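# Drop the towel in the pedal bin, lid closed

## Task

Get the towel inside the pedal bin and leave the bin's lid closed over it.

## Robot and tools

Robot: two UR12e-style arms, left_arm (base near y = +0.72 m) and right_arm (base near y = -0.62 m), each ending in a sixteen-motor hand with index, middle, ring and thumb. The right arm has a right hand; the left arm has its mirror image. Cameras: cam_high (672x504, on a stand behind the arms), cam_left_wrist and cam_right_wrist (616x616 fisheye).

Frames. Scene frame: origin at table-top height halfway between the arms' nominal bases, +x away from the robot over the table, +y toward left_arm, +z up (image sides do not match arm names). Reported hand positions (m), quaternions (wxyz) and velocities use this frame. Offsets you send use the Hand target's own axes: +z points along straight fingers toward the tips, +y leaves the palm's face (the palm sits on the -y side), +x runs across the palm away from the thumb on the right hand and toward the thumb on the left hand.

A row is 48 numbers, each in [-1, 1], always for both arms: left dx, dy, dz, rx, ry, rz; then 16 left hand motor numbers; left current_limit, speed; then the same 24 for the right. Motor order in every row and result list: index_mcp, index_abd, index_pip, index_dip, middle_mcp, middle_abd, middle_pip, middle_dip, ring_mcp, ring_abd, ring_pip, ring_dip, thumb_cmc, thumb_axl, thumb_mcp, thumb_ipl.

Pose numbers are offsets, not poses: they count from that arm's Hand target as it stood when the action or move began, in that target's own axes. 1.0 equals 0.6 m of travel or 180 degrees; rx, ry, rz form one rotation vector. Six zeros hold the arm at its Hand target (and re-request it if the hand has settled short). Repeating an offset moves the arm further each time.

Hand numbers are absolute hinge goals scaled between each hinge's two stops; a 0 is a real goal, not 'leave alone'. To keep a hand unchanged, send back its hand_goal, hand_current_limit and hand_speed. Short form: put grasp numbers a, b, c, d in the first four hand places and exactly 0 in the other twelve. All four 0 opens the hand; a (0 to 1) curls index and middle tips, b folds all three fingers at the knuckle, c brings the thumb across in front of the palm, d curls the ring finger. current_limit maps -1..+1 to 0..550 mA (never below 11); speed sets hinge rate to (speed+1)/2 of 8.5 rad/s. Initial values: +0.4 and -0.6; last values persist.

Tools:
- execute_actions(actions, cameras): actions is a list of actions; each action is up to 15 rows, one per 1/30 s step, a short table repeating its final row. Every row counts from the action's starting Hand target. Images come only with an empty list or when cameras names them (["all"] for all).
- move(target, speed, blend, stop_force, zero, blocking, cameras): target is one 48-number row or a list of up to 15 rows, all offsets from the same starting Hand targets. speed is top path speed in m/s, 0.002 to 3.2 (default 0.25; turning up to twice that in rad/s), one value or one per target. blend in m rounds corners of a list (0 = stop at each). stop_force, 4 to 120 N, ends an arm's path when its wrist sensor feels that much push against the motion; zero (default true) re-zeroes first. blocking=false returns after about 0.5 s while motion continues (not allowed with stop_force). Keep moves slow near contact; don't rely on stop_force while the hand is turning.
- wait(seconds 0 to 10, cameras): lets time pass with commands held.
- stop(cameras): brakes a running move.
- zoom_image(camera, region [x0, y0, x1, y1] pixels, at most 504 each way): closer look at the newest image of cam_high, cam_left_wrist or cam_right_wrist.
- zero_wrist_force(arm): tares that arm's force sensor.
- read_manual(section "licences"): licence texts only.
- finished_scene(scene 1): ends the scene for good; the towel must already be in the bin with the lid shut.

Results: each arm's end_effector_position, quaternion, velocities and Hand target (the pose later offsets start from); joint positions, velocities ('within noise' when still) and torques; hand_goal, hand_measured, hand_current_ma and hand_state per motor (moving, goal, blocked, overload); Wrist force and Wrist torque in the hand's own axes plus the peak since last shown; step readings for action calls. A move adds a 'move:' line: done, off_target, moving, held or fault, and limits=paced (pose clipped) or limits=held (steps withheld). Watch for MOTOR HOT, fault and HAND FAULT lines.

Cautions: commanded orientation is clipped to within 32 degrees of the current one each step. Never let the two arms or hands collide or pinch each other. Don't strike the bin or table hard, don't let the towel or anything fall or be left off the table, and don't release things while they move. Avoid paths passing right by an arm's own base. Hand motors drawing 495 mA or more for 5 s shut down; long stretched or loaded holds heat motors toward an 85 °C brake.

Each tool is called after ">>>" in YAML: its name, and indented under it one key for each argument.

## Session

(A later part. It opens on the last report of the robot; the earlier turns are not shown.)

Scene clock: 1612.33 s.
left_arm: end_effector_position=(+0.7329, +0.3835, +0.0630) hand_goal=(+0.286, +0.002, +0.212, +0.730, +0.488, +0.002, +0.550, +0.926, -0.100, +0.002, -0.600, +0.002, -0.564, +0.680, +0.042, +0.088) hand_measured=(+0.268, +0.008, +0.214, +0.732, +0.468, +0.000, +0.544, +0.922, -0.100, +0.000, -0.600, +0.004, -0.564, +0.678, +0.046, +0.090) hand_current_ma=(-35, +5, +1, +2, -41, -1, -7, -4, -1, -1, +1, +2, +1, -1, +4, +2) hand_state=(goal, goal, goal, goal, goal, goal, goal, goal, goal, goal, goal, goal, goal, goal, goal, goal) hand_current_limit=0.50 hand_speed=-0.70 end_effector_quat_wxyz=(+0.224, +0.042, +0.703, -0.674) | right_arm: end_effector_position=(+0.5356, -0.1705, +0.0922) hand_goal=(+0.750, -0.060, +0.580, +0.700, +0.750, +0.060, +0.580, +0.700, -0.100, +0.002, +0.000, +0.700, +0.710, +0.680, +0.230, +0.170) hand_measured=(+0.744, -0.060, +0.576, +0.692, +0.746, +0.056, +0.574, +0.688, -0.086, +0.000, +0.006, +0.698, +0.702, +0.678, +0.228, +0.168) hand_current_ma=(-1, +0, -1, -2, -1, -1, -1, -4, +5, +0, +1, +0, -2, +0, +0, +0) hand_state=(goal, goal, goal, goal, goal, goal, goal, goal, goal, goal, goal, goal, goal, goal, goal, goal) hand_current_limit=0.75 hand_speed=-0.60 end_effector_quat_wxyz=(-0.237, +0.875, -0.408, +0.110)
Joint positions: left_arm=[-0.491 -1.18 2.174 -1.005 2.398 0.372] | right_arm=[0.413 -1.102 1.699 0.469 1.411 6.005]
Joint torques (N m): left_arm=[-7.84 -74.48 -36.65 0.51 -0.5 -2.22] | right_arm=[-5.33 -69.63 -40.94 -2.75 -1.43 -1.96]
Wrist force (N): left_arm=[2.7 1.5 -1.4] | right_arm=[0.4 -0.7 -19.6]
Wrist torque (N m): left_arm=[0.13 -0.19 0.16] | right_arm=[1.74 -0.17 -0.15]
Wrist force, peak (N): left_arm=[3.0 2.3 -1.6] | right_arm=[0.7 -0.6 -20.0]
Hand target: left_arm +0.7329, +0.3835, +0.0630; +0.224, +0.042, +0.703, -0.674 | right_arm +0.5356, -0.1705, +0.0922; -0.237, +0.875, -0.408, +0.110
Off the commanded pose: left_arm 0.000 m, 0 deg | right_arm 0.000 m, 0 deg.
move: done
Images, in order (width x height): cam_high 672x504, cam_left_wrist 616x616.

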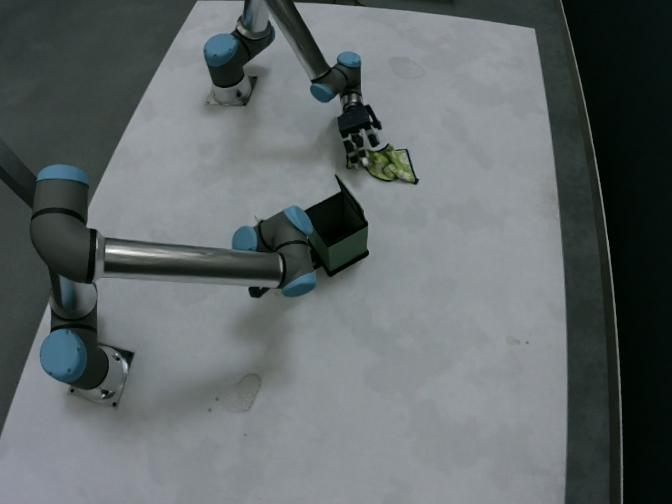

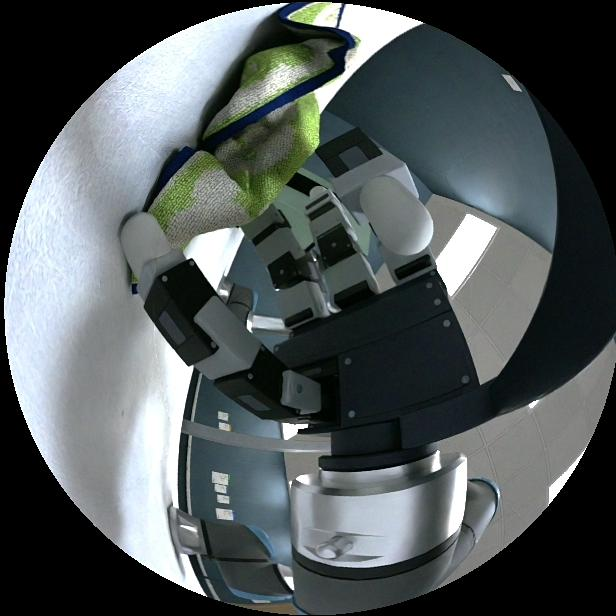

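>>> move:
  target: [0,0,0.06,0,0,0, -0.8625,0.001,0.45,0.85,-0.95,0.001,0.35,0.85,-0.1,0.001,-0.6,0.001,-0.565,0.68,0.02,0.06, 0.6,-0.8, 0,0,0,0,0,0, 0.75,-0.06,0.58,0.70,0.75,0.06,0.58,0.70,-0.1,0.001,0.0,0.7,0.71,0.68,0.23,0.17, 0.75,-0.6]
  speed: 0.025
  cameras: ["cam_high", "cam_left_wrist"]

>>> zoom_image:
  camera: "cam_high"
  region: [310, 80, 420, 190]

Scene clock: 1624.43 s.
left_arm: end_effector_position=(+0.7421, +0.3487, +0.0633) hand_goal=(-0.862, +0.002, +0.450, +0.850, -0.950, +0.002, +0.350, +0.850, -0.100, +0.002, -0.600, +0.002, -0.564, +0.680, +0.020, +0.060) hand_measured=(-0.426, +0.010, +0.486, +0.882, -0.648, -0.010, +0.374, +0.860, -0.100, +0.000, -0.600, +0.004, -0.540, +0.682, +0.044, +0.066) hand_current_ma=(+440, +8, +83, +75, +439, -16, +51, +14, -1, -1, +1, +2, +53, +2, +71, +12) hand_state=(blocked, goal, blocked, blocked, blocked, goal, blocked, goal, goal, goal, goal, goal, blocked, goal, blocked, goal) hand_current_limit=0.60 hand_speed=-0.80 end_effector_quat_wxyz=(+0.224, +0.042, +0.703, -0.674) | right_arm: end_effector_position=(+0.5356, -0.1705, +0.0922) hand_goal=(+0.750, -0.060, +0.580, +0.700, +0.750, +0.060, +0.580, +0.700, -0.100, +0.002, +0.000, +0.700, +0.710, +0.680, +0.230, +0.170) hand_measured=(+0.744, -0.060, +0.576, +0.692, +0.746, +0.056, +0.574, +0.688, -0.086, +0.000, +0.006, +0.698, +0.702, +0.678, +0.228, +0.168) hand_current_ma=(-1, +0, -1, -2, -1, -1, -1, -4, +5, +0, +1, +0, -2, +0, +0, +0) hand_state=(goal, goal, goal, goal, goal, goal, goal, goal, goal, goal, goal, goal, goal, goal, goal, goal) hand_current_limit=0.75 hand_speed=-0.60 end_effector_quat_wxyz=(-0.237, +0.875, -0.408, +0.110)
Joint positions: left_arm=[-0.537 -1.162 2.141 -0.99 2.351 0.373] | right_arm=[0.413 -1.102 1.699 0.469 1.411 6.005]
Joint torques (N m): left_arm=[14.47 -49.21 -12.02 0.19 -0.53 5.02] | right_arm=[-4.43 -70.47 -40.96 -2.91 -1.46 -1.91]
Wrist force (N): left_arm=[1.9 -30.1 -1.5] | right_arm=[0.4 -0.6 -18.5]
Wrist torque (N m): left_arm=[-0.05 -0.20 -0.76] | right_arm=[1.70 -0.22 -0.12]
Wrist force, peak (N): left_arm=[1.7 -30.8 -1.1] | right_arm=[0.5 -1.1 -20.1]
Hand target: left_arm +0.7421, +0.3487, +0.0633; +0.224, +0.042, +0.703, -0.674 | right_arm +0.5356, -0.1705, +0.0922; -0.237, +0.875, -0.408, +0.110
Off the commanded pose: left_arm 0.000 m, 0 deg | right_arm 0.000 m, 0 deg.
move: done
Images, in order (width x height): cam_high 672x504, cam_left_wrist 616x616.

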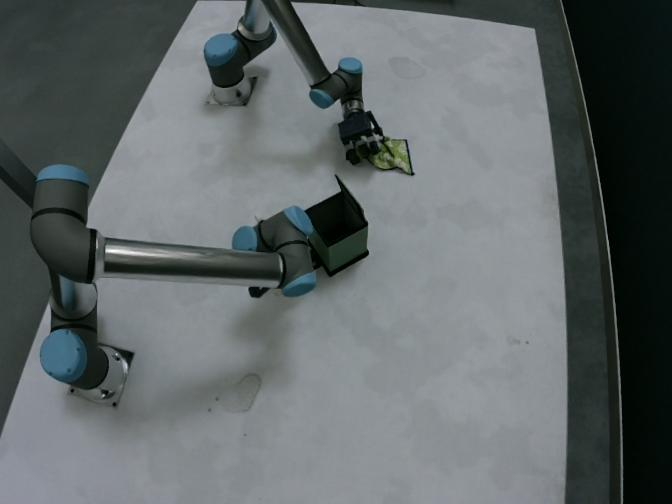

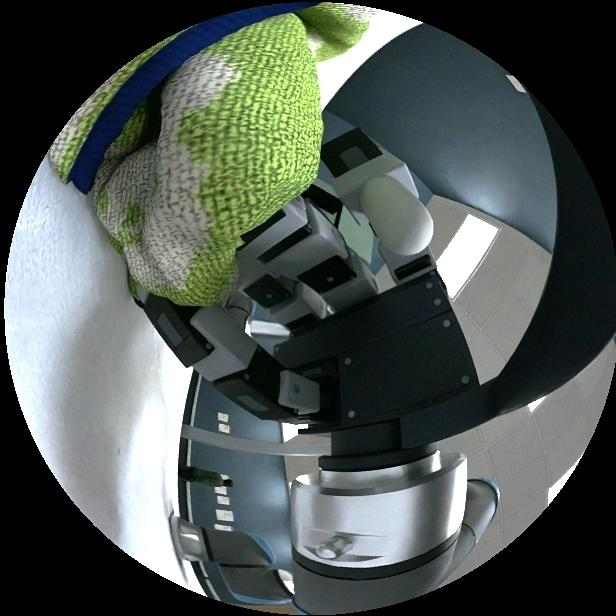

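Scaled by 4.582.

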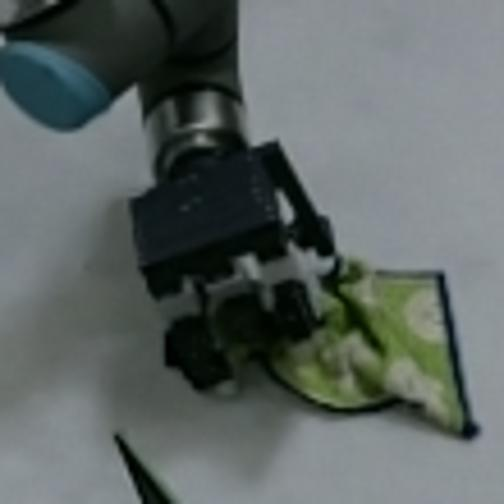

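>>> move:
  target: [-0.2106,-0.5207,0,0,0,0, -0.8625,0.001,0.45,0.85,-0.95,0.001,0.35,0.85,-0.1,0.001,-0.6,0.001,-0.565,0.68,0.02,0.06, 0.6,-0.8, 0,0,0,0,0,0, 0.75,-0.06,0.58,0.70,0.75,0.06,0.58,0.70,-0.1,0.001,0.0,0.7,0.71,0.68,0.23,0.17, 0.75,-0.6]
  speed: 0.15
  cameras: ["cam_high", "cam_left_wrist"]

>>> zoom_image:
  camera: "cam_high"
  region: [300, 30, 430, 160]

>>> zoom_image:
  camera: "cam_left_wrist"
  region: [0, 30, 350, 400]

Scene clock: 1636.87 s.
left_arm: end_effector_position=(+0.7426, +0.3515, +0.4003) hand_goal=(-0.862, +0.002, +0.450, +0.850, -0.950, +0.002, +0.350, +0.850, -0.100, +0.002, -0.600, +0.002, -0.564, +0.680, +0.020, +0.060) hand_measured=(-0.508, +0.006, +0.482, +0.868, -0.928, -0.020, +0.360, +0.854, -0.100, +0.000, -0.600, +0.004, -0.532, +0.682, +0.066, +0.072) hand_current_ma=(+440, +5, +71, +35, +48, -37, +15, +6, -1, -1, +1, +2, +75, +2, +163, +28) hand_state=(blocked, goal, blocked, goal, blocked, blocked, goal, goal, goal, goal, goal, goal, blocked, goal, blocked, goal) hand_current_limit=0.60 hand_speed=-0.80 end_effector_quat_wxyz=(+0.224, +0.042, +0.703, -0.674) | right_arm: end_effector_position=(+0.5356, -0.1705, +0.0922) hand_goal=(+0.750, -0.060, +0.580, +0.700, +0.750, +0.060, +0.580, +0.700, -0.100, +0.002, +0.000, +0.700, +0.710, +0.680, +0.230, +0.170) hand_measured=(+0.744, -0.060, +0.576, +0.692, +0.746, +0.056, +0.574, +0.688, -0.086, +0.000, +0.006, +0.698, +0.702, +0.678, +0.228, +0.168) hand_current_ma=(-1, +0, -1, -2, -1, -1, -1, -4, +5, +0, +1, +0, -2, +0, +0, +0) hand_state=(goal, goal, goal, goal, goal, goal, goal, goal, goal, goal, goal, goal, goal, goal, goal, goal) hand_current_limit=0.75 hand_speed=-0.60 end_effector_quat_wxyz=(-0.237, +0.875, -0.408, +0.110)
Joint positions: left_arm=[-0.532 -1.535 1.869 -0.345 2.356 0.373] | right_arm=[0.413 -1.102 1.699 0.469 1.411 6.005]
Joint torques (N m): left_arm=[3.01 -41.32 -44.73 -3.49 1.47 3.76] | right_arm=[-5.72 -71.4 -40.81 -2.88 -1.59 -2.02]
Wrist force (N): left_arm=[2.4 1.8 -1.6] | right_arm=[0.8 -0.2 -19.2]
Wrist torque (N m): left_arm=[0.32 -0.23 0.01] | right_arm=[1.76 -0.23 -0.10]
Wrist force, peak (N): left_arm=[1.7 -31.4 -1.0] | right_arm=[0.6 -1.0 -20.0]
Hand target: left_arm +0.7426, +0.3515, +0.4003; +0.224, +0.042, +0.703, -0.674 | right_arm +0.5356, -0.1705, +0.0922; -0.237, +0.875, -0.408, +0.110
Off the commanded pose: left_arm 0.000 m, 0 deg | right_arm 0.000 m, 0 deg.
move: done
Images, in order (width x height): cam_high 672x504, cam_left_wrist 616x616.

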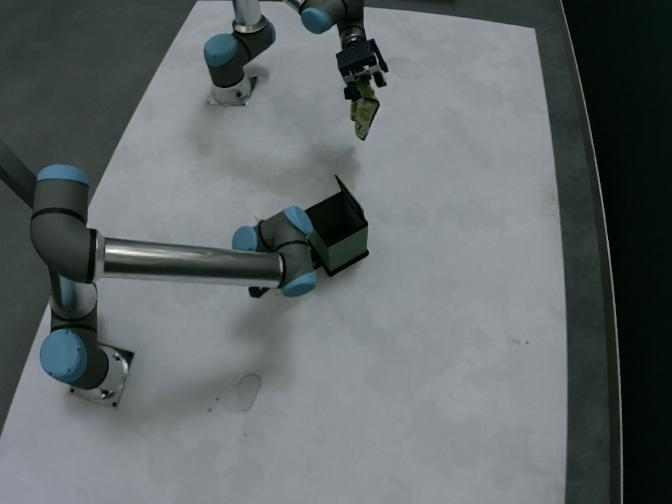

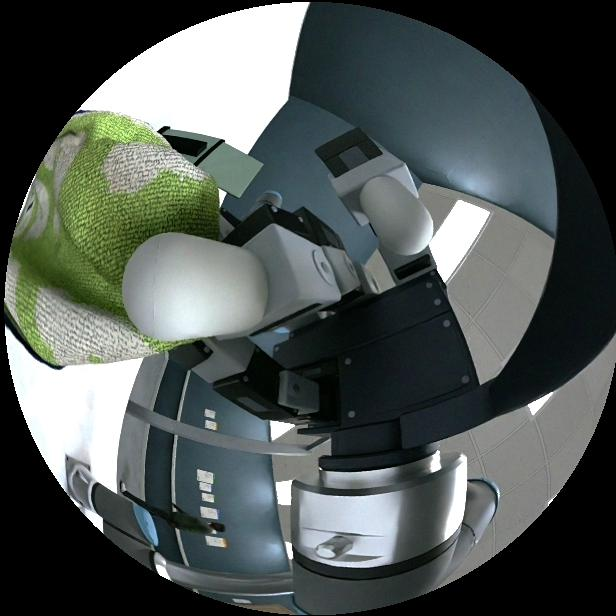

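Scaled by 3.877.

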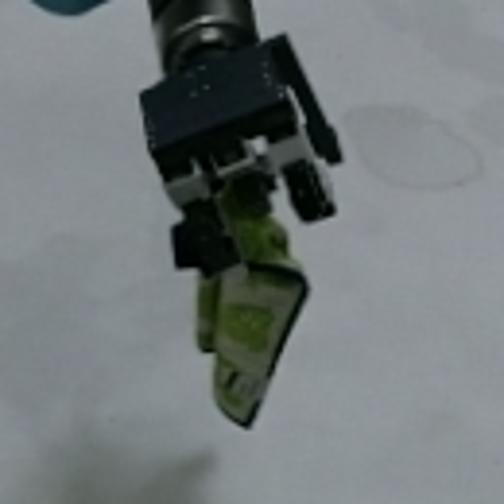

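Scaled by 1.362 from the camera's 616x616 image, which has a finer 880x880 frame.

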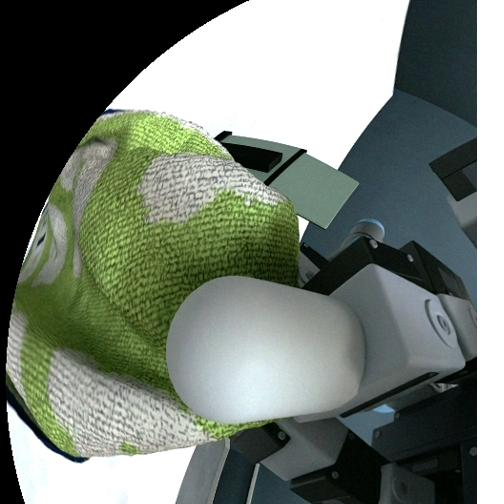

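>>> move:
  target:
    - [0.1702,-0.3828,0.4295,-0.0479,-0.1185,0, -0.8625,0.001,0.45,0.85,-0.95,0.001,0.35,0.85,-0.1,0.001,-0.6,0.001,-0.565,0.68,0.02,0.06, 0.6,-0.8, 0,0,0,0,0,0, 0.75,-0.06,0.58,0.70,0.75,0.06,0.58,0.70,-0.1,0.001,0.0,0.7,0.71,0.68,0.23,0.17, 0.75,-0.6]
    - [0.0848,-0.3483,0.6697,-0.0479,-0.1185,0, -0.8625,0.001,0.45,0.85,-0.95,0.001,0.35,0.85,-0.1,0.001,-0.6,0.001,-0.565,0.68,0.02,0.06, 0.6,-0.8, 0,0,0,0,0,0, 0.75,-0.06,0.58,0.70,0.75,0.06,0.58,0.70,-0.1,0.001,0.0,0.7,0.71,0.68,0.23,0.17, 0.75,-0.6]
  speed: 0.25
  blend: [0.06, 0]
  cameras: ["all"]

>>> zoom_image:
  camera: "cam_high"
  region: [260, 100, 390, 280]

>>> zoom_image:
  camera: "cam_left_wrist"
  region: [0, 30, 350, 450]

Scene clock: 1673.70 s.
left_arm: end_effector_position=(+0.7253, -0.0675, +0.5785) hand_goal=(-0.862, +0.002, +0.450, +0.850, -0.950, +0.002, +0.350, +0.850, -0.100, +0.002, -0.600, +0.002, -0.564, +0.680, +0.020, +0.060) hand_measured=(-0.510, +0.006, +0.482, +0.868, -0.928, -0.020, +0.360, +0.854, -0.102, +0.000, -0.600, +0.004, -0.532, +0.682, +0.066, +0.072) hand_current_ma=(+440, +5, +71, +35, +47, -36, +15, +6, -1, -1, +1, +2, +75, +2, +163, +28) hand_state=(blocked, goal, blocked, goal, blocked, blocked, goal, goal, goal, goal, goal, goal, blocked, goal, blocked, goal) hand_current_limit=0.60 hand_speed=-0.80 end_effector_quat_wxyz=(+0.353, -0.100, +0.698, -0.615) | right_arm: end_effector_position=(+0.5356, -0.1705, +0.0922) hand_goal=(+0.750, -0.060, +0.580, +0.700, +0.750, +0.060, +0.580, +0.700, -0.100, +0.002, +0.000, +0.700, +0.710, +0.680, +0.230, +0.170) hand_measured=(+0.744, -0.060, +0.576, +0.692, +0.746, +0.056, +0.574, +0.688, -0.086, +0.000, +0.006, +0.698, +0.702, +0.678, +0.228, +0.168) hand_current_ma=(-1, +0, -1, -2, -1, -1, -1, -4, +5, +0, +1, +0, -2, +0, +0, +0) hand_state=(goal, goal, goal, goal, goal, goal, goal, goal, goal, goal, goal, goal, goal, goal, goal, goal) hand_current_limit=0.75 hand_speed=-0.60 end_effector_quat_wxyz=(-0.237, +0.875, -0.408, +0.110)
Joint positions: left_arm=[-1.142 -1.291 1.265 0.02 1.345 0.379] | right_arm=[0.413 -1.102 1.699 0.469 1.411 6.005]
Joint torques (N m): left_arm=[-14.73 -63.89 -55.5 -5.4 -1.49 -3.01] | right_arm=[-4.8 -70.5 -38.93 -2.9 -1.43 -2.04]
Wrist force (N): left_arm=[2.4 2.1 -1.3] | right_arm=[0.3 -0.3 -18.8]
Wrist torque (N m): left_arm=[0.26 -0.19 -0.02] | right_arm=[1.76 -0.20 -0.12]
Wrist force, peak (N): left_arm=[1.7 3.9 -3.4] | right_arm=[0.9 -1.0 -20.2]
Hand target: left_arm +0.7252, -0.0676, +0.5785; +0.353, -0.100, +0.698, -0.615 | right_arm +0.5356, -0.1705, +0.0922; -0.237, +0.875, -0.408, +0.110
Off the commanded pose: left_arm 0.000 m, 0 deg | right_arm 0.000 m, 0 deg.
move: done

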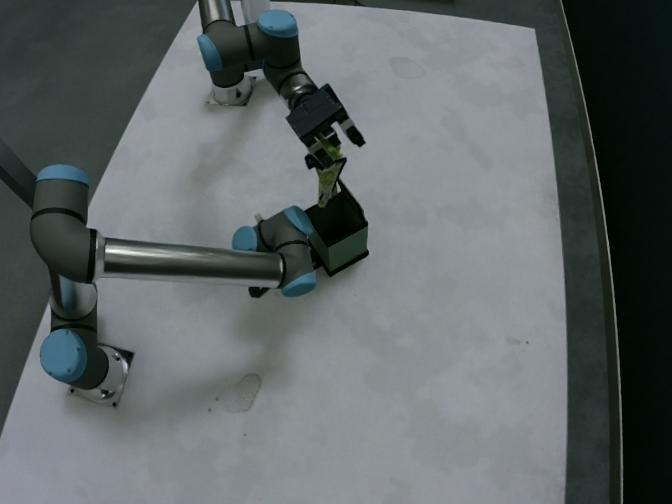

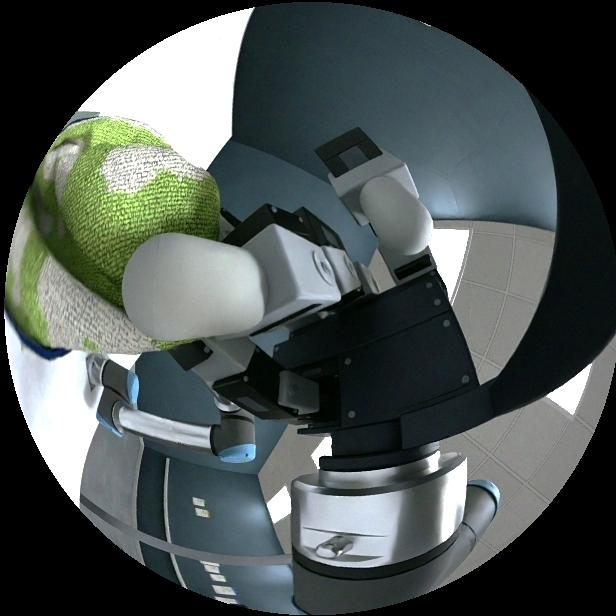

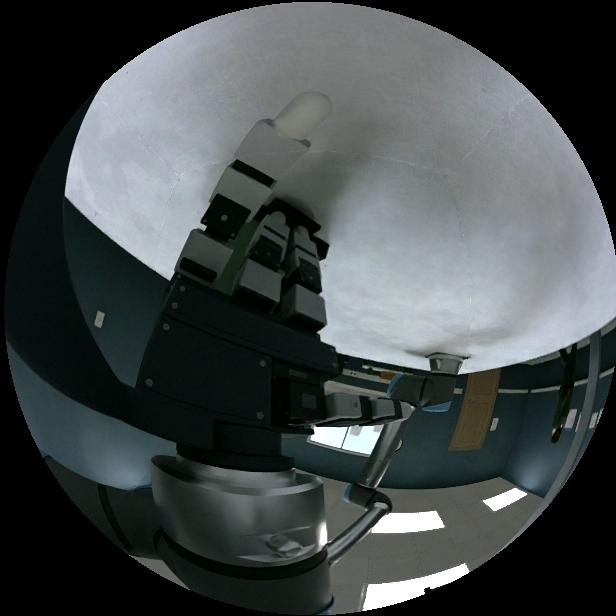

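Scaled by 2.800.

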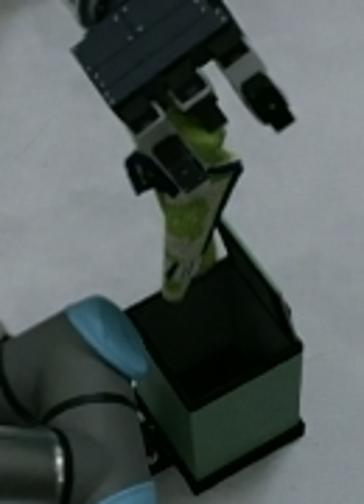

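Scaled by 1.200 from the camera's 616x616 image, which has a finer 880x880 frame.

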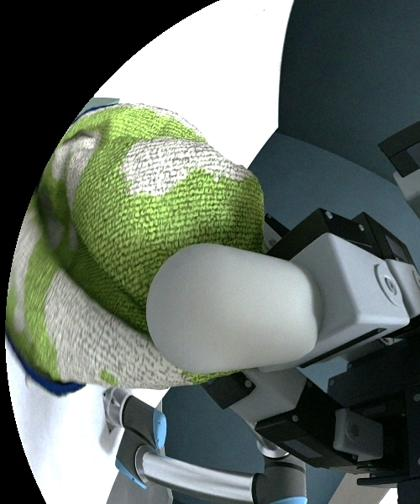

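>>> move:
  target: [-0.0025,0.001,0.0748,0,0,0,-0.8625,0.001,0.45,0.85,-0.95,0.001,0.35,0.85,-0.1,0.001,-0.6,0.001,-0.565,0.68,0.02,0.06,0.6,-0.8,0,0,0,0,0,0,0.75,-0.06,0.58,0.70,0.75,0.06,0.58,0.70,-0.1,0.001,0.0,0.7,0.71,0.68,0.23,0.17,0.75,-0.6]
  speed: 0.12
  cameras: ["all"]

>>> zoom_image:
  camera: "cam_high"
  region: [240, 120, 440, 270]

Scene clock: 1710.73 s.
left_arm: end_effector_position=(+0.7542, -0.1019, +0.5787) hand_goal=(-0.862, +0.002, +0.450, +0.850, -0.950, +0.002, +0.350, +0.850, -0.100, +0.002, -0.600, +0.002, -0.564, +0.680, +0.020, +0.060) hand_measured=(-0.510, +0.006, +0.482, +0.868, -0.928, -0.020, +0.360, +0.854, -0.102, +0.000, -0.600, +0.004, -0.532, +0.682, +0.066, +0.072) hand_current_ma=(+440, +5, +71, +35, +46, -36, +15, +6, -1, -1, +1, +2, +75, +2, +163, +28) hand_state=(blocked, goal, blocked, goal, blocked, blocked, goal, goal, goal, goal, goal, goal, blocked, goal, blocked, goal) hand_current_limit=0.60 hand_speed=-0.80 end_effector_quat_wxyz=(+0.353, -0.100, +0.698, -0.615) | right_arm: end_effector_position=(+0.5356, -0.1705, +0.0922) hand_goal=(+0.750, -0.060, +0.580, +0.700, +0.750, +0.060, +0.580, +0.700, -0.100, +0.002, +0.000, +0.700, +0.710, +0.680, +0.230, +0.170) hand_measured=(+0.744, -0.060, +0.576, +0.692, +0.746, +0.056, +0.574, +0.688, -0.086, +0.000, +0.006, +0.698, +0.702, +0.678, +0.228, +0.168) hand_current_ma=(-1, +0, -1, -2, -1, -1, -1, -4, +5, +0, +1, +0, -2, +0, +0, +0) hand_state=(goal, goal, goal, goal, goal, goal, goal, goal, goal, goal, goal, goal, goal, goal, goal, goal) hand_current_limit=0.75 hand_speed=-0.60 end_effector_quat_wxyz=(-0.237, +0.875, -0.408, +0.110)
Joint positions: left_arm=[-1.127 -1.211 1.158 0.047 1.36 0.379] | right_arm=[0.413 -1.102 1.699 0.469 1.411 6.005]
Joint torques (N m): left_arm=[-14.29 -82.22 -49.12 -5.44 -1.47 -3.14] | right_arm=[-5.06 -72.28 -37.72 -2.68 -1.46 -1.1]
Wrist force (N): left_arm=[2.5 2.5 -1.5] | right_arm=[0.4 -0.5 -18.3]
Wrist torque (N m): left_arm=[0.31 -0.23 -0.01] | right_arm=[1.69 -0.22 -0.12]
Wrist force, peak (N): left_arm=[2.7 1.8 -2.7] | right_arm=[0.8 -1.2 -20.3]
Hand target: left_arm +0.7541, -0.1020, +0.5787; +0.353, -0.100, +0.698, -0.615 | right_arm +0.5356, -0.1705, +0.0922; -0.237, +0.875, -0.408, +0.110
Off the commanded pose: left_arm 0.000 m, 0 deg | right_arm 0.000 m, 0 deg.
move: done

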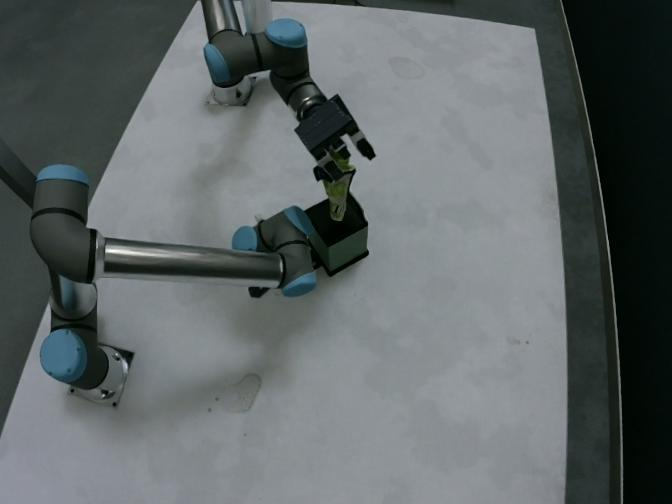

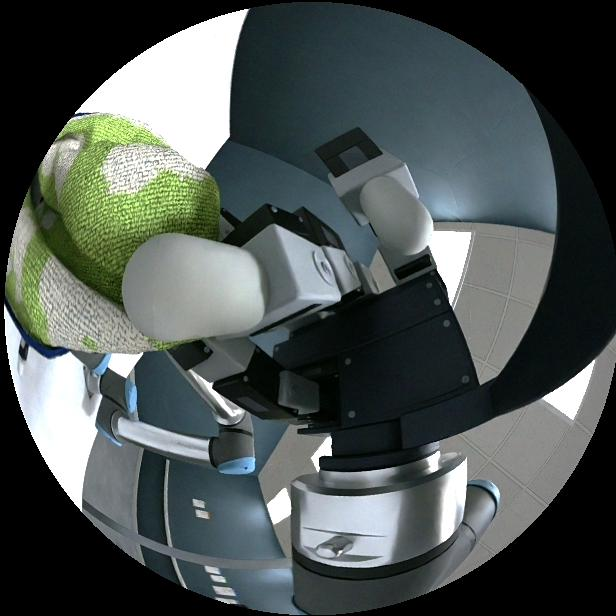

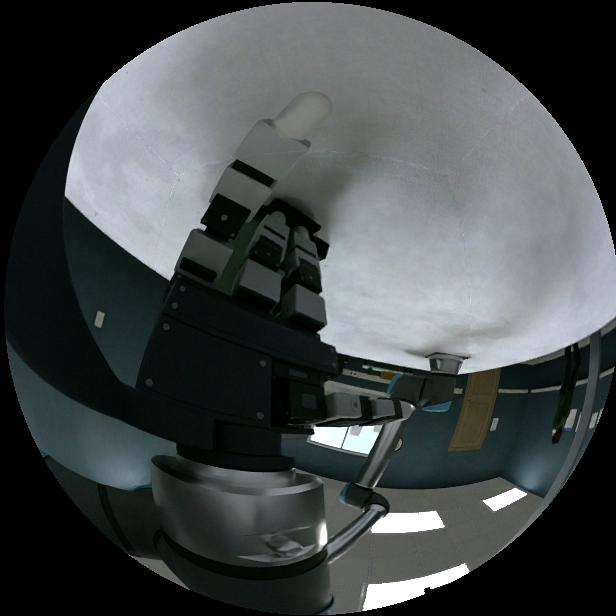

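Scaled by 2.520.

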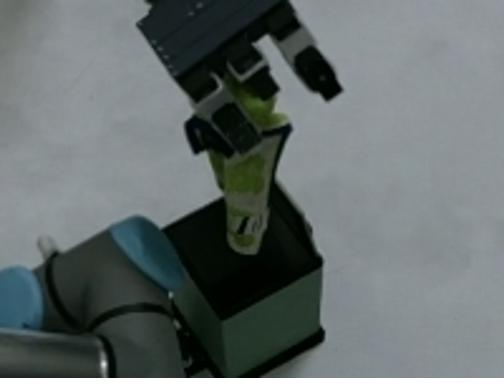

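>>> move:
  target: [0.0963,0.2379,0,0,0,0,-0.8625,0.001,0.45,0.85,-0.95,0.001,0.35,0.85,-0.1,0.001,-0.6,0.001,-0.565,0.68,0.02,0.06,0.6,-0.8,0,0,0,0,0,0,0.75,-0.06,0.58,0.70,0.75,0.06,0.58,0.70,-0.1,0.001,0.0,0.7,0.71,0.68,0.23,0.17,0.75,-0.6]
  speed: 0.12
  cameras: ["all"]

>>> zoom_image:
  camera: "cam_high"
  region: [240, 120, 440, 270]

Scene clock: 1748.50 s.
left_arm: end_effector_position=(+0.7539, -0.1034, +0.4246) hand_goal=(-0.862, +0.002, +0.450, +0.850, -0.950, +0.002, +0.350, +0.850, -0.100, +0.002, -0.600, +0.002, -0.564, +0.680, +0.020, +0.060) hand_measured=(-0.510, +0.006, +0.482, +0.868, -0.928, -0.020, +0.360, +0.854, -0.102, +0.000, -0.600, +0.004, -0.532, +0.682, +0.066, +0.072) hand_current_ma=(+440, +5, +71, +35, +46, -36, +15, +6, -1, -1, +1, +2, +75, +2, +163, +28) hand_state=(blocked, goal, blocked, goal, blocked, blocked, goal, goal, goal, goal, goal, goal, blocked, goal, blocked, goal) hand_current_limit=0.60 hand_speed=-0.80 end_effector_quat_wxyz=(+0.353, -0.100, +0.698, -0.615) | right_arm: end_effector_position=(+0.5356, -0.1705, +0.0922) hand_goal=(+0.750, -0.060, +0.580, +0.700, +0.750, +0.060, +0.580, +0.700, -0.100, +0.002, +0.000, +0.700, +0.710, +0.680, +0.230, +0.170) hand_measured=(+0.744, -0.060, +0.576, +0.692, +0.746, +0.056, +0.574, +0.688, -0.086, +0.000, +0.006, +0.698, +0.702, +0.678, +0.228, +0.168) hand_current_ma=(-1, +0, -1, -2, -1, -1, -1, -4, +5, +0, +1, +0, -2, +0, +0, +0) hand_state=(goal, goal, goal, goal, goal, goal, goal, goal, goal, goal, goal, goal, goal, goal, goal, goal) hand_current_limit=0.75 hand_speed=-0.60 end_effector_quat_wxyz=(-0.237, +0.875, -0.408, +0.110)
Joint positions: left_arm=[-1.128 -1.189 1.398 -0.215 1.359 0.379] | right_arm=[0.413 -1.102 1.699 0.469 1.411 6.005]
Joint torques (N m): left_arm=[-14.17 -94.81 -56.39 -0.39 -1.31 2.46] | right_arm=[-4.74 -70.84 -36.48 -2.39 -1.5 -0.01]
Wrist force (N): left_arm=[2.3 1.7 -1.3] | right_arm=[0.9 -0.9 -18.8]
Wrist torque (N m): left_arm=[0.24 -0.21 0.01] | right_arm=[1.65 -0.26 -0.10]
Wrist force, peak (N): left_arm=[3.4 3.7 -1.5] | right_arm=[0.9 -0.7 -20.2]
Hand target: left_arm +0.7539, -0.1034, +0.4247; +0.353, -0.100, +0.698, -0.615 | right_arm +0.5356, -0.1705, +0.0922; -0.237, +0.875, -0.408, +0.110
Off the commanded pose: left_arm 0.000 m, 0 deg | right_arm 0.000 m, 0 deg.
move: done

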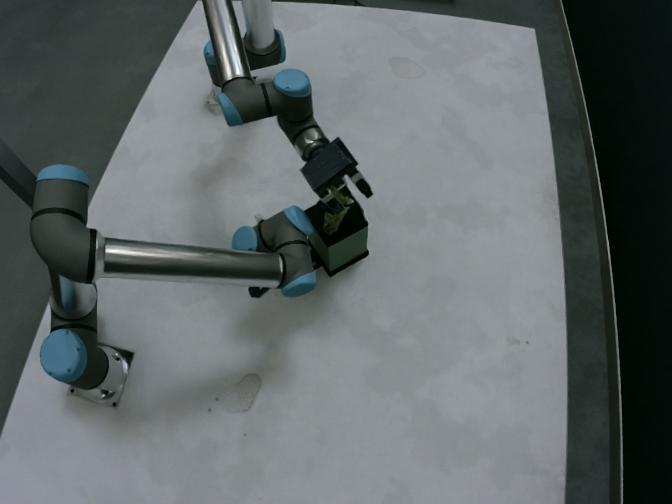

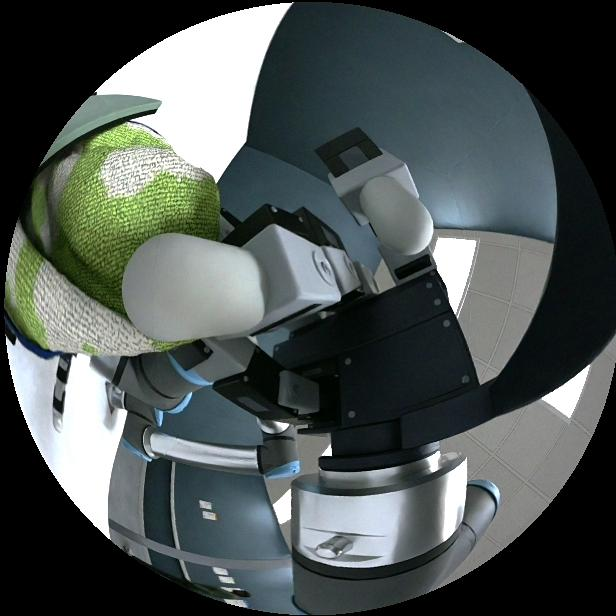

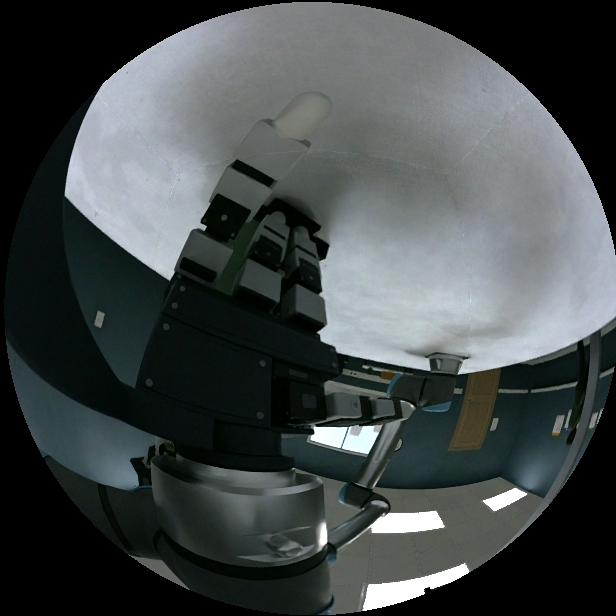

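Scaled by 2.520.

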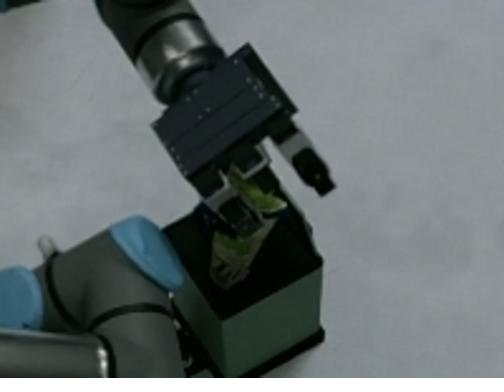

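>>> zoom_image:
  camera: "cam_high"
  region: [290, 160, 390, 240]

>>> zoom_image:
  camera: "cam_left_wrist"
  region: [0, 60, 260, 360]

Scaled by 5.040.

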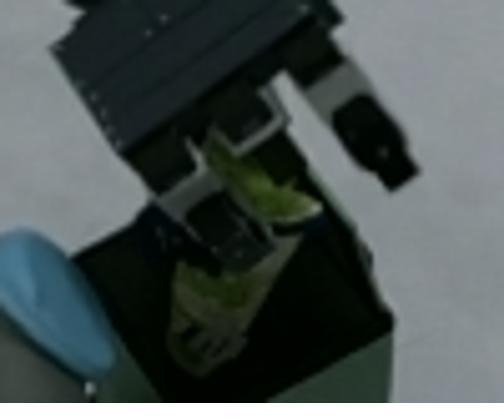

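Scaled by 1.680 from the camera's 616x616 image, which has a finer 880x880 frame.

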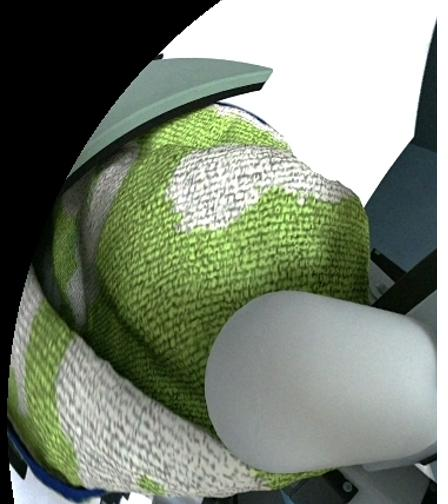

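>>> move:
  target:
    - [-0.0094,0.0433,-0.0008,0,0,0,-0.8625,0.001,0.45,0.85,-0.95,0.001,0.35,0.85,-0.1,0.001,-0.6,0.001,-0.565,0.68,0.02,0.06,0.6,-0.8,0,0,0,0,0,0,0.75,-0.06,0.58,0.70,0.75,0.06,0.58,0.70,-0.1,0.001,0.0,0.7,0.71,0.68,0.23,0.17,0.75,-0.6]
    - [-0.0094,0.0433,-0.0008,0,0,0,-0.25,0.001,0.45,0.85,-0.95,0.001,0.35,0.85,-0.1,0.001,-0.6,0.001,-0.565,0.68,0.45,0.3,0.5,-0.8,0,0,0,0,0,0,0.75,-0.06,0.58,0.70,0.75,0.06,0.58,0.70,-0.1,0.001,0.0,0.7,0.71,0.68,0.23,0.17,0.75,-0.6]
  speed: 0.1
  cameras: ["cam_high", "cam_left_wrist"]

>>> zoom_image:
  camera: "cam_high"
  region: [290, 160, 390, 240]

Scene clock: 1848.20 s.
left_arm: end_effector_position=(+0.7654, -0.0940, +0.4027) hand_goal=(-0.250, +0.002, +0.450, +0.850, -0.950, +0.002, +0.350, +0.850, -0.100, +0.002, -0.600, +0.002, -0.564, +0.680, +0.450, +0.300) hand_measured=(-0.260, +0.006, +0.452, +0.852, -0.938, +0.000, +0.356, +0.854, -0.102, +0.000, -0.600, +0.004, -0.556, +0.682, +0.444, +0.298) hand_current_ma=(-16, +5, +2, +2, +22, -1, +7, +4, -1, -1, +1, +2, +13, +2, -9, -3) hand_state=(goal, goal, goal, goal, goal, goal, goal, goal, goal, goal, goal, goal, goal, goal, goal, goal) hand_current_limit=0.50 hand_speed=-0.80 end_effector_quat_wxyz=(+0.353, -0.100, +0.698, -0.615) | right_arm: end_effector_position=(+0.5356, -0.1705, +0.0922) hand_goal=(+0.750, -0.060, +0.580, +0.700, +0.750, +0.060, +0.580, +0.700, -0.100, +0.002, +0.000, +0.700, +0.710, +0.680, +0.230, +0.170) hand_measured=(+0.744, -0.060, +0.576, +0.692, +0.746, +0.056, +0.574, +0.688, -0.086, +0.000, +0.006, +0.698, +0.702, +0.678, +0.228, +0.168) hand_current_ma=(-1, +0, -1, -2, -1, -1, -1, -4, +5, +0, +1, +0, -2, +0, +0, +0) hand_state=(goal, goal, goal, goal, goal, goal, goal, goal, goal, goal, goal, goal, goal, goal, goal, goal) hand_current_limit=0.75 hand_speed=-0.60 end_effector_quat_wxyz=(-0.237, +0.875, -0.408, +0.110)
Joint positions: left_arm=[-1.11 -1.181 1.426 -0.251 1.377 0.379] | right_arm=[0.413 -1.102 1.699 0.469 1.411 6.005]
Joint torques (N m): left_arm=[-13.54 -95.44 -56.46 -0.04 -1.33 -3.15] | right_arm=[-4.6 -72.01 -35.61 -2 -1.61 0.81]
Wrist force (N): left_arm=[2.5 1.4 -1.4] | right_arm=[0.7 -0.8 -19.2]
Wrist torque (N m): left_arm=[0.22 -0.23 0.05] | right_arm=[1.70 -0.22 -0.12]
Wrist force, peak (N): left_arm=[2.9 2.7 -1.3] | right_arm=[1.2 -1.4 -20.0]
Hand target: left_arm +0.7654, -0.0940, +0.4027; +0.353, -0.100, +0.698, -0.615 | right_arm +0.5356, -0.1705, +0.0922; -0.237, +0.875, -0.408, +0.110
Off the commanded pose: left_arm 0.000 m, 0 deg | right_arm 0.000 m, 0 deg.
move: done
Images, in order (width x height): cam_high 672x504, cam_left_wrist 616x616.

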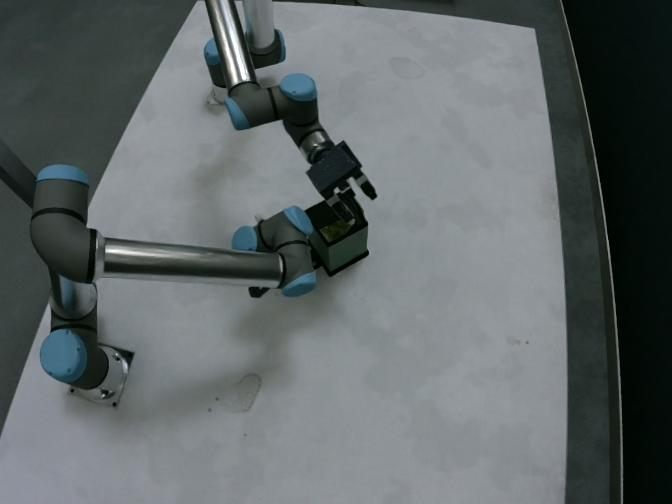

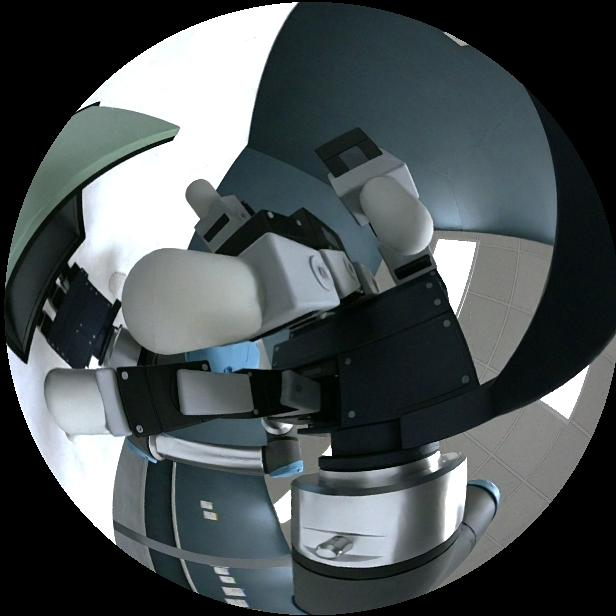

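Scaled by 5.040.

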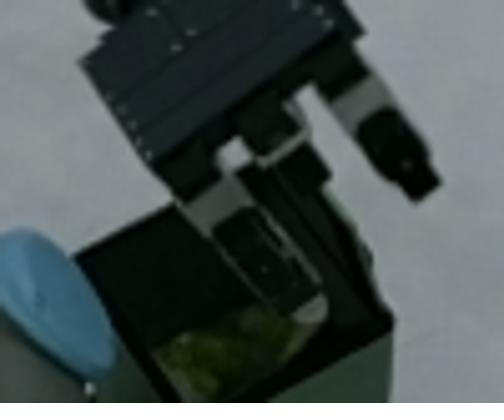

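>>> move:
  target:
    - [-0.0938,-0.2318,0,0,0,0,-0.25,0.001,0.45,0.85,-0.95,0.001,0.35,0.85,-0.1,0.001,-0.6,0.001,-0.565,0.68,0.45,0.3,0.5,-0.8,0,0,0,0,0,0,0.75,-0.06,0.58,0.70,0.75,0.06,0.58,0.70,-0.1,0.001,0.0,0.7,0.71,0.68,0.23,0.17,0.75,-0.6]
    - [-0.1703,-0.2907,-0.2791,0,0,0,-0.25,0.001,0.45,0.85,-0.95,0.001,0.35,0.85,-0.1,0.001,-0.6,0.001,-0.565,0.68,0.45,0.3,0.5,-0.8,0,0,0,0,0,0,0.75,-0.06,0.58,0.70,0.75,0.06,0.58,0.70,-0.1,0.001,0.0,0.7,0.71,0.68,0.23,0.17,0.75,-0.6]
  speed: 0.18
  blend: 0.03
  cameras: ["cam_high"]

>>> zoom_image:
  camera: "cam_high"
  region: [290, 170, 390, 250]

Scene clock: 1871.60 s.
left_arm: end_effector_position=(+0.6857, +0.0577, +0.6014) hand_goal=(-0.250, +0.002, +0.450, +0.850, -0.950, +0.002, +0.350, +0.850, -0.100, +0.002, -0.600, +0.002, -0.564, +0.680, +0.450, +0.300) hand_measured=(-0.258, +0.006, +0.452, +0.852, -0.940, +0.000, +0.354, +0.854, -0.102, +0.000, -0.600, +0.004, -0.556, +0.682, +0.446, +0.298) hand_current_ma=(-14, +5, +2, +2, +16, -1, +6, +3, -1, -1, +1, +2, +12, +2, -7, -3) hand_state=(goal, goal, goal, goal, goal, goal, goal, goal, goal, goal, goal, goal, goal, goal, goal, goal) hand_current_limit=0.50 hand_speed=-0.80 end_effector_quat_wxyz=(+0.353, -0.100, +0.698, -0.615) | right_arm: end_effector_position=(+0.5356, -0.1705, +0.0922) hand_goal=(+0.750, -0.060, +0.580, +0.700, +0.750, +0.060, +0.580, +0.700, -0.100, +0.002, +0.000, +0.700, +0.710, +0.680, +0.230, +0.170) hand_measured=(+0.744, -0.060, +0.576, +0.692, +0.746, +0.056, +0.574, +0.688, -0.086, +0.000, +0.006, +0.698, +0.702, +0.678, +0.228, +0.168) hand_current_ma=(-1, +0, -1, -2, -1, -1, -1, -4, +5, +0, +1, +0, -2, +0, +0, +0) hand_state=(goal, goal, goal, goal, goal, goal, goal, goal, goal, goal, goal, goal, goal, goal, goal, goal) hand_current_limit=0.75 hand_speed=-0.60 end_effector_quat_wxyz=(-0.237, +0.875, -0.408, +0.110)
Joint positions: left_arm=[-1.114 -1.499 1.472 0.021 1.373 0.379] | right_arm=[0.413 -1.102 1.699 0.469 1.411 6.005]
Joint torques (N m): left_arm=[-8.37 -62.54 -53.93 -5.49 -0.07 -1.28] | right_arm=[-6.17 -71.12 -35.03 -1.96 -1.47 1.09]
Wrist force (N): left_arm=[2.3 1.5 -1.5] | right_arm=[-0.2 -1.0 -18.6]
Wrist torque (N m): left_arm=[0.24 -0.20 0.02] | right_arm=[1.65 -0.14 -0.18]
Wrist force, peak (N): left_arm=[3.5 3.5 -1.6] | right_arm=[1.1 -0.6 -20.1]
Hand target: left_arm +0.6858, +0.0578, +0.6015; +0.353, -0.100, +0.698, -0.615 | right_arm +0.5356, -0.1705, +0.0922; -0.237, +0.875, -0.408, +0.110
Off the commanded pose: left_arm 0.000 m, 0 deg | right_arm 0.000 m, 0 deg.
move: done
Images, in order (width x height): cam_high 672x504.

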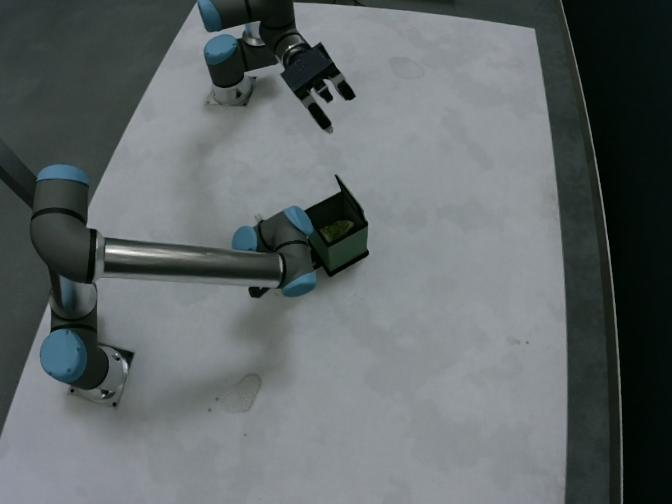

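Scaled by 5.040.

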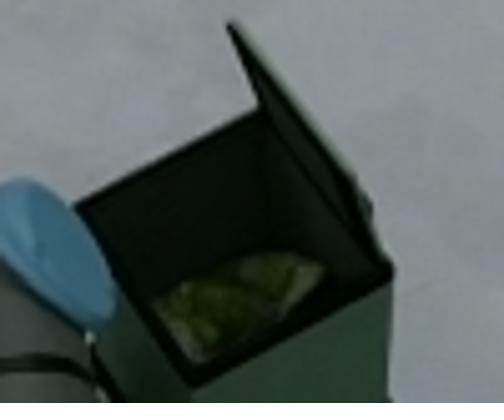

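>>> move:
  target:
    - [0,0,0,0,0,0,-0.25,0.001,0.45,0.85,-0.95,0.001,0.35,0.85,-0.1,0.001,-0.6,0.001,-0.565,0.68,0.45,0.3,0.5,-0.8,0,-0.0295,-0.0504,0,0,0,0.75,-0.06,0.58,0.70,0.75,0.06,0.58,0.70,-0.1,0.001,0.0,0.7,0.71,0.68,0.23,0.17,0.75,-0.6]
    - [0,0,0,0,0,0,-0.25,0.001,0.45,0.85,-0.95,0.001,0.35,0.85,-0.1,0.001,-0.6,0.001,-0.565,0.68,0.45,0.3,0.5,-0.8,0,0.0106,-0.18,0,0,0,0.75,-0.06,0.58,0.70,0.75,0.06,0.58,0.70,-0.1,0.001,0.0,0.7,0.71,0.68,0.23,0.17,0.75,-0.6]
    - [0,0,0,0,0,0,-0.25,0.001,0.45,0.85,-0.95,0.001,0.35,0.85,-0.1,0.001,-0.6,0.001,-0.565,0.68,0.45,0.3,0.5,-0.8,0,0.0145,-0.4914,0,0,0,0.75,-0.06,0.58,0.70,0.75,0.06,0.58,0.70,-0.1,0.001,0.0,0.7,0.71,0.68,0.23,0.17,0.75,-0.6]
  speed: [0.018, 0.08, 0.15]
  blend: [0, 0.02, 0]
  cameras: ["cam_high", "cam_right_wrist"]

>>> zoom_image:
  camera: "cam_high"
  region: [270, 160, 410, 300]

Scene clock: 1900.53 s.
left_arm: end_effector_position=(+0.6858, +0.0578, +0.6015) hand_goal=(-0.250, +0.002, +0.450, +0.850, -0.950, +0.002, +0.350, +0.850, -0.100, +0.002, -0.600, +0.002, -0.564, +0.680, +0.450, +0.300) hand_measured=(-0.258, +0.006, +0.452, +0.852, -0.940, +0.000, +0.354, +0.854, -0.102, +0.000, -0.600, +0.004, -0.556, +0.682, +0.446, +0.298) hand_current_ma=(-14, +5, +2, +2, +16, -1, +6, +3, -1, -1, +1, +2, +12, +2, -7, -3) hand_state=(goal, goal, goal, goal, goal, goal, goal, goal, goal, goal, goal, goal, goal, goal, goal, goal) hand_current_limit=0.50 hand_speed=-0.80 end_effector_quat_wxyz=(+0.353, -0.100, +0.698, -0.615) | right_arm: end_effector_position=(+0.4164, -0.2709, +0.3427) hand_goal=(+0.750, -0.060, +0.580, +0.700, +0.750, +0.060, +0.580, +0.700, -0.100, +0.002, +0.000, +0.700, +0.710, +0.680, +0.230, +0.170) hand_measured=(+0.746, -0.060, +0.582, +0.700, +0.746, +0.058, +0.582, +0.700, -0.088, +0.000, +0.006, +0.698, +0.702, +0.678, +0.228, +0.168) hand_current_ma=(-1, +0, +0, +0, +0, +0, +0, +0, +4, +0, +1, +0, -2, +0, +0, +0) hand_state=(goal, goal, goal, goal, goal, goal, goal, goal, goal, goal, goal, goal, goal, goal, goal, goal) hand_current_limit=0.75 hand_speed=-0.60 end_effector_quat_wxyz=(-0.237, +0.875, -0.408, +0.110)
Joint positions: left_arm=[-1.114 -1.499 1.472 0.021 1.373 0.379] | right_arm=[0.313 -1.518 1.761 0.838 1.363 5.915]
Joint torques (N m): left_arm=[7.29 -66.84 -58.09 -5.3 0.91 2] | right_arm=[11.8 -32.6 -28.37 -0.16 1.76 1.82]
Wrist force (N): left_arm=[2.3 1.5 -1.9] | right_arm=[0.3 0.3 0.5]
Wrist torque (N m): left_arm=[0.30 -0.21 0.02] | right_arm=[0.16 -0.37 -0.05]
Wrist force, peak (N): left_arm=[2.5 1.7 -1.8] | right_arm=[0.6 -0.9 -20.0]
Hand target: left_arm +0.6858, +0.0578, +0.6015; +0.353, -0.100, +0.698, -0.615 | right_arm +0.4163, -0.2709, +0.3426; -0.237, +0.875, -0.408, +0.110
Off the commanded pose: left_arm 0.000 m, 0 deg | right_arm 0.000 m, 0 deg.
move: done
Images, in order (width x height): cam_high 672x504, cam_right_wrist 616x616.

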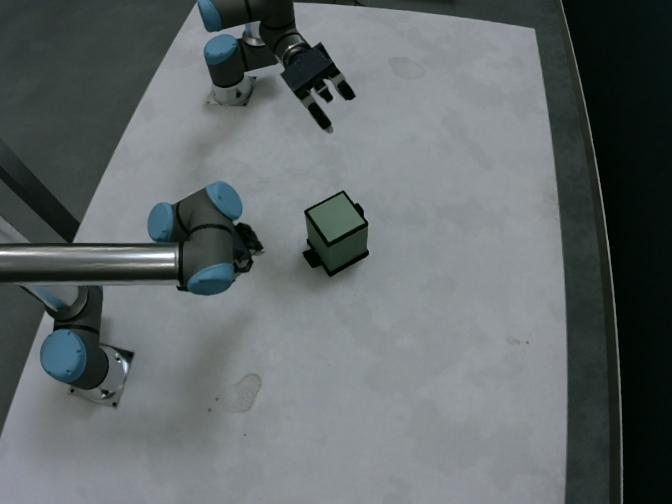

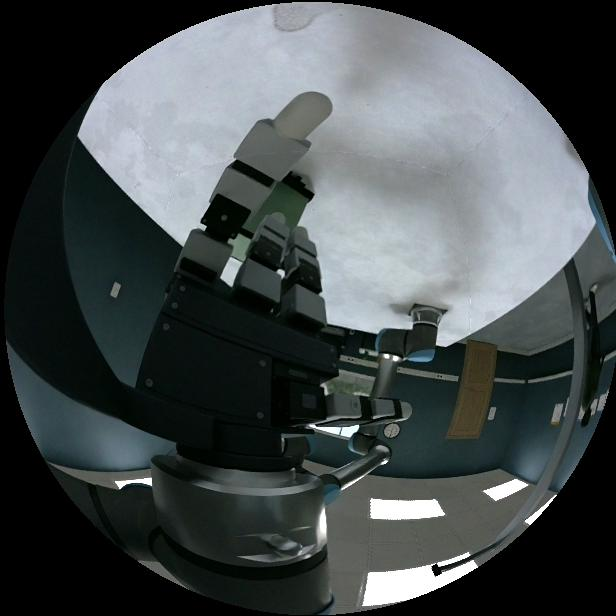

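Scaled by 3.600.

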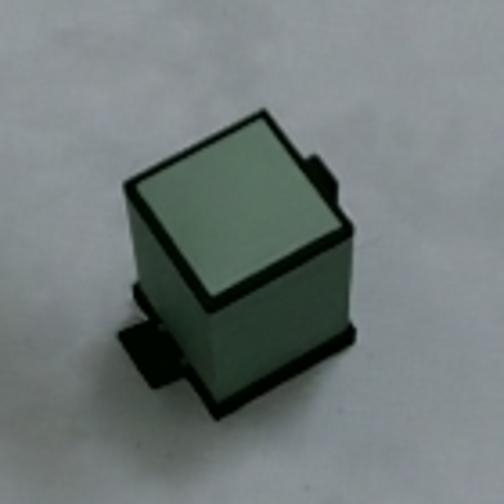

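The lid is shut and the towel is inside the bin. Both hands are clear of it.

>>> finished_scene:
  scene: 1

The scene is finished: the task was done.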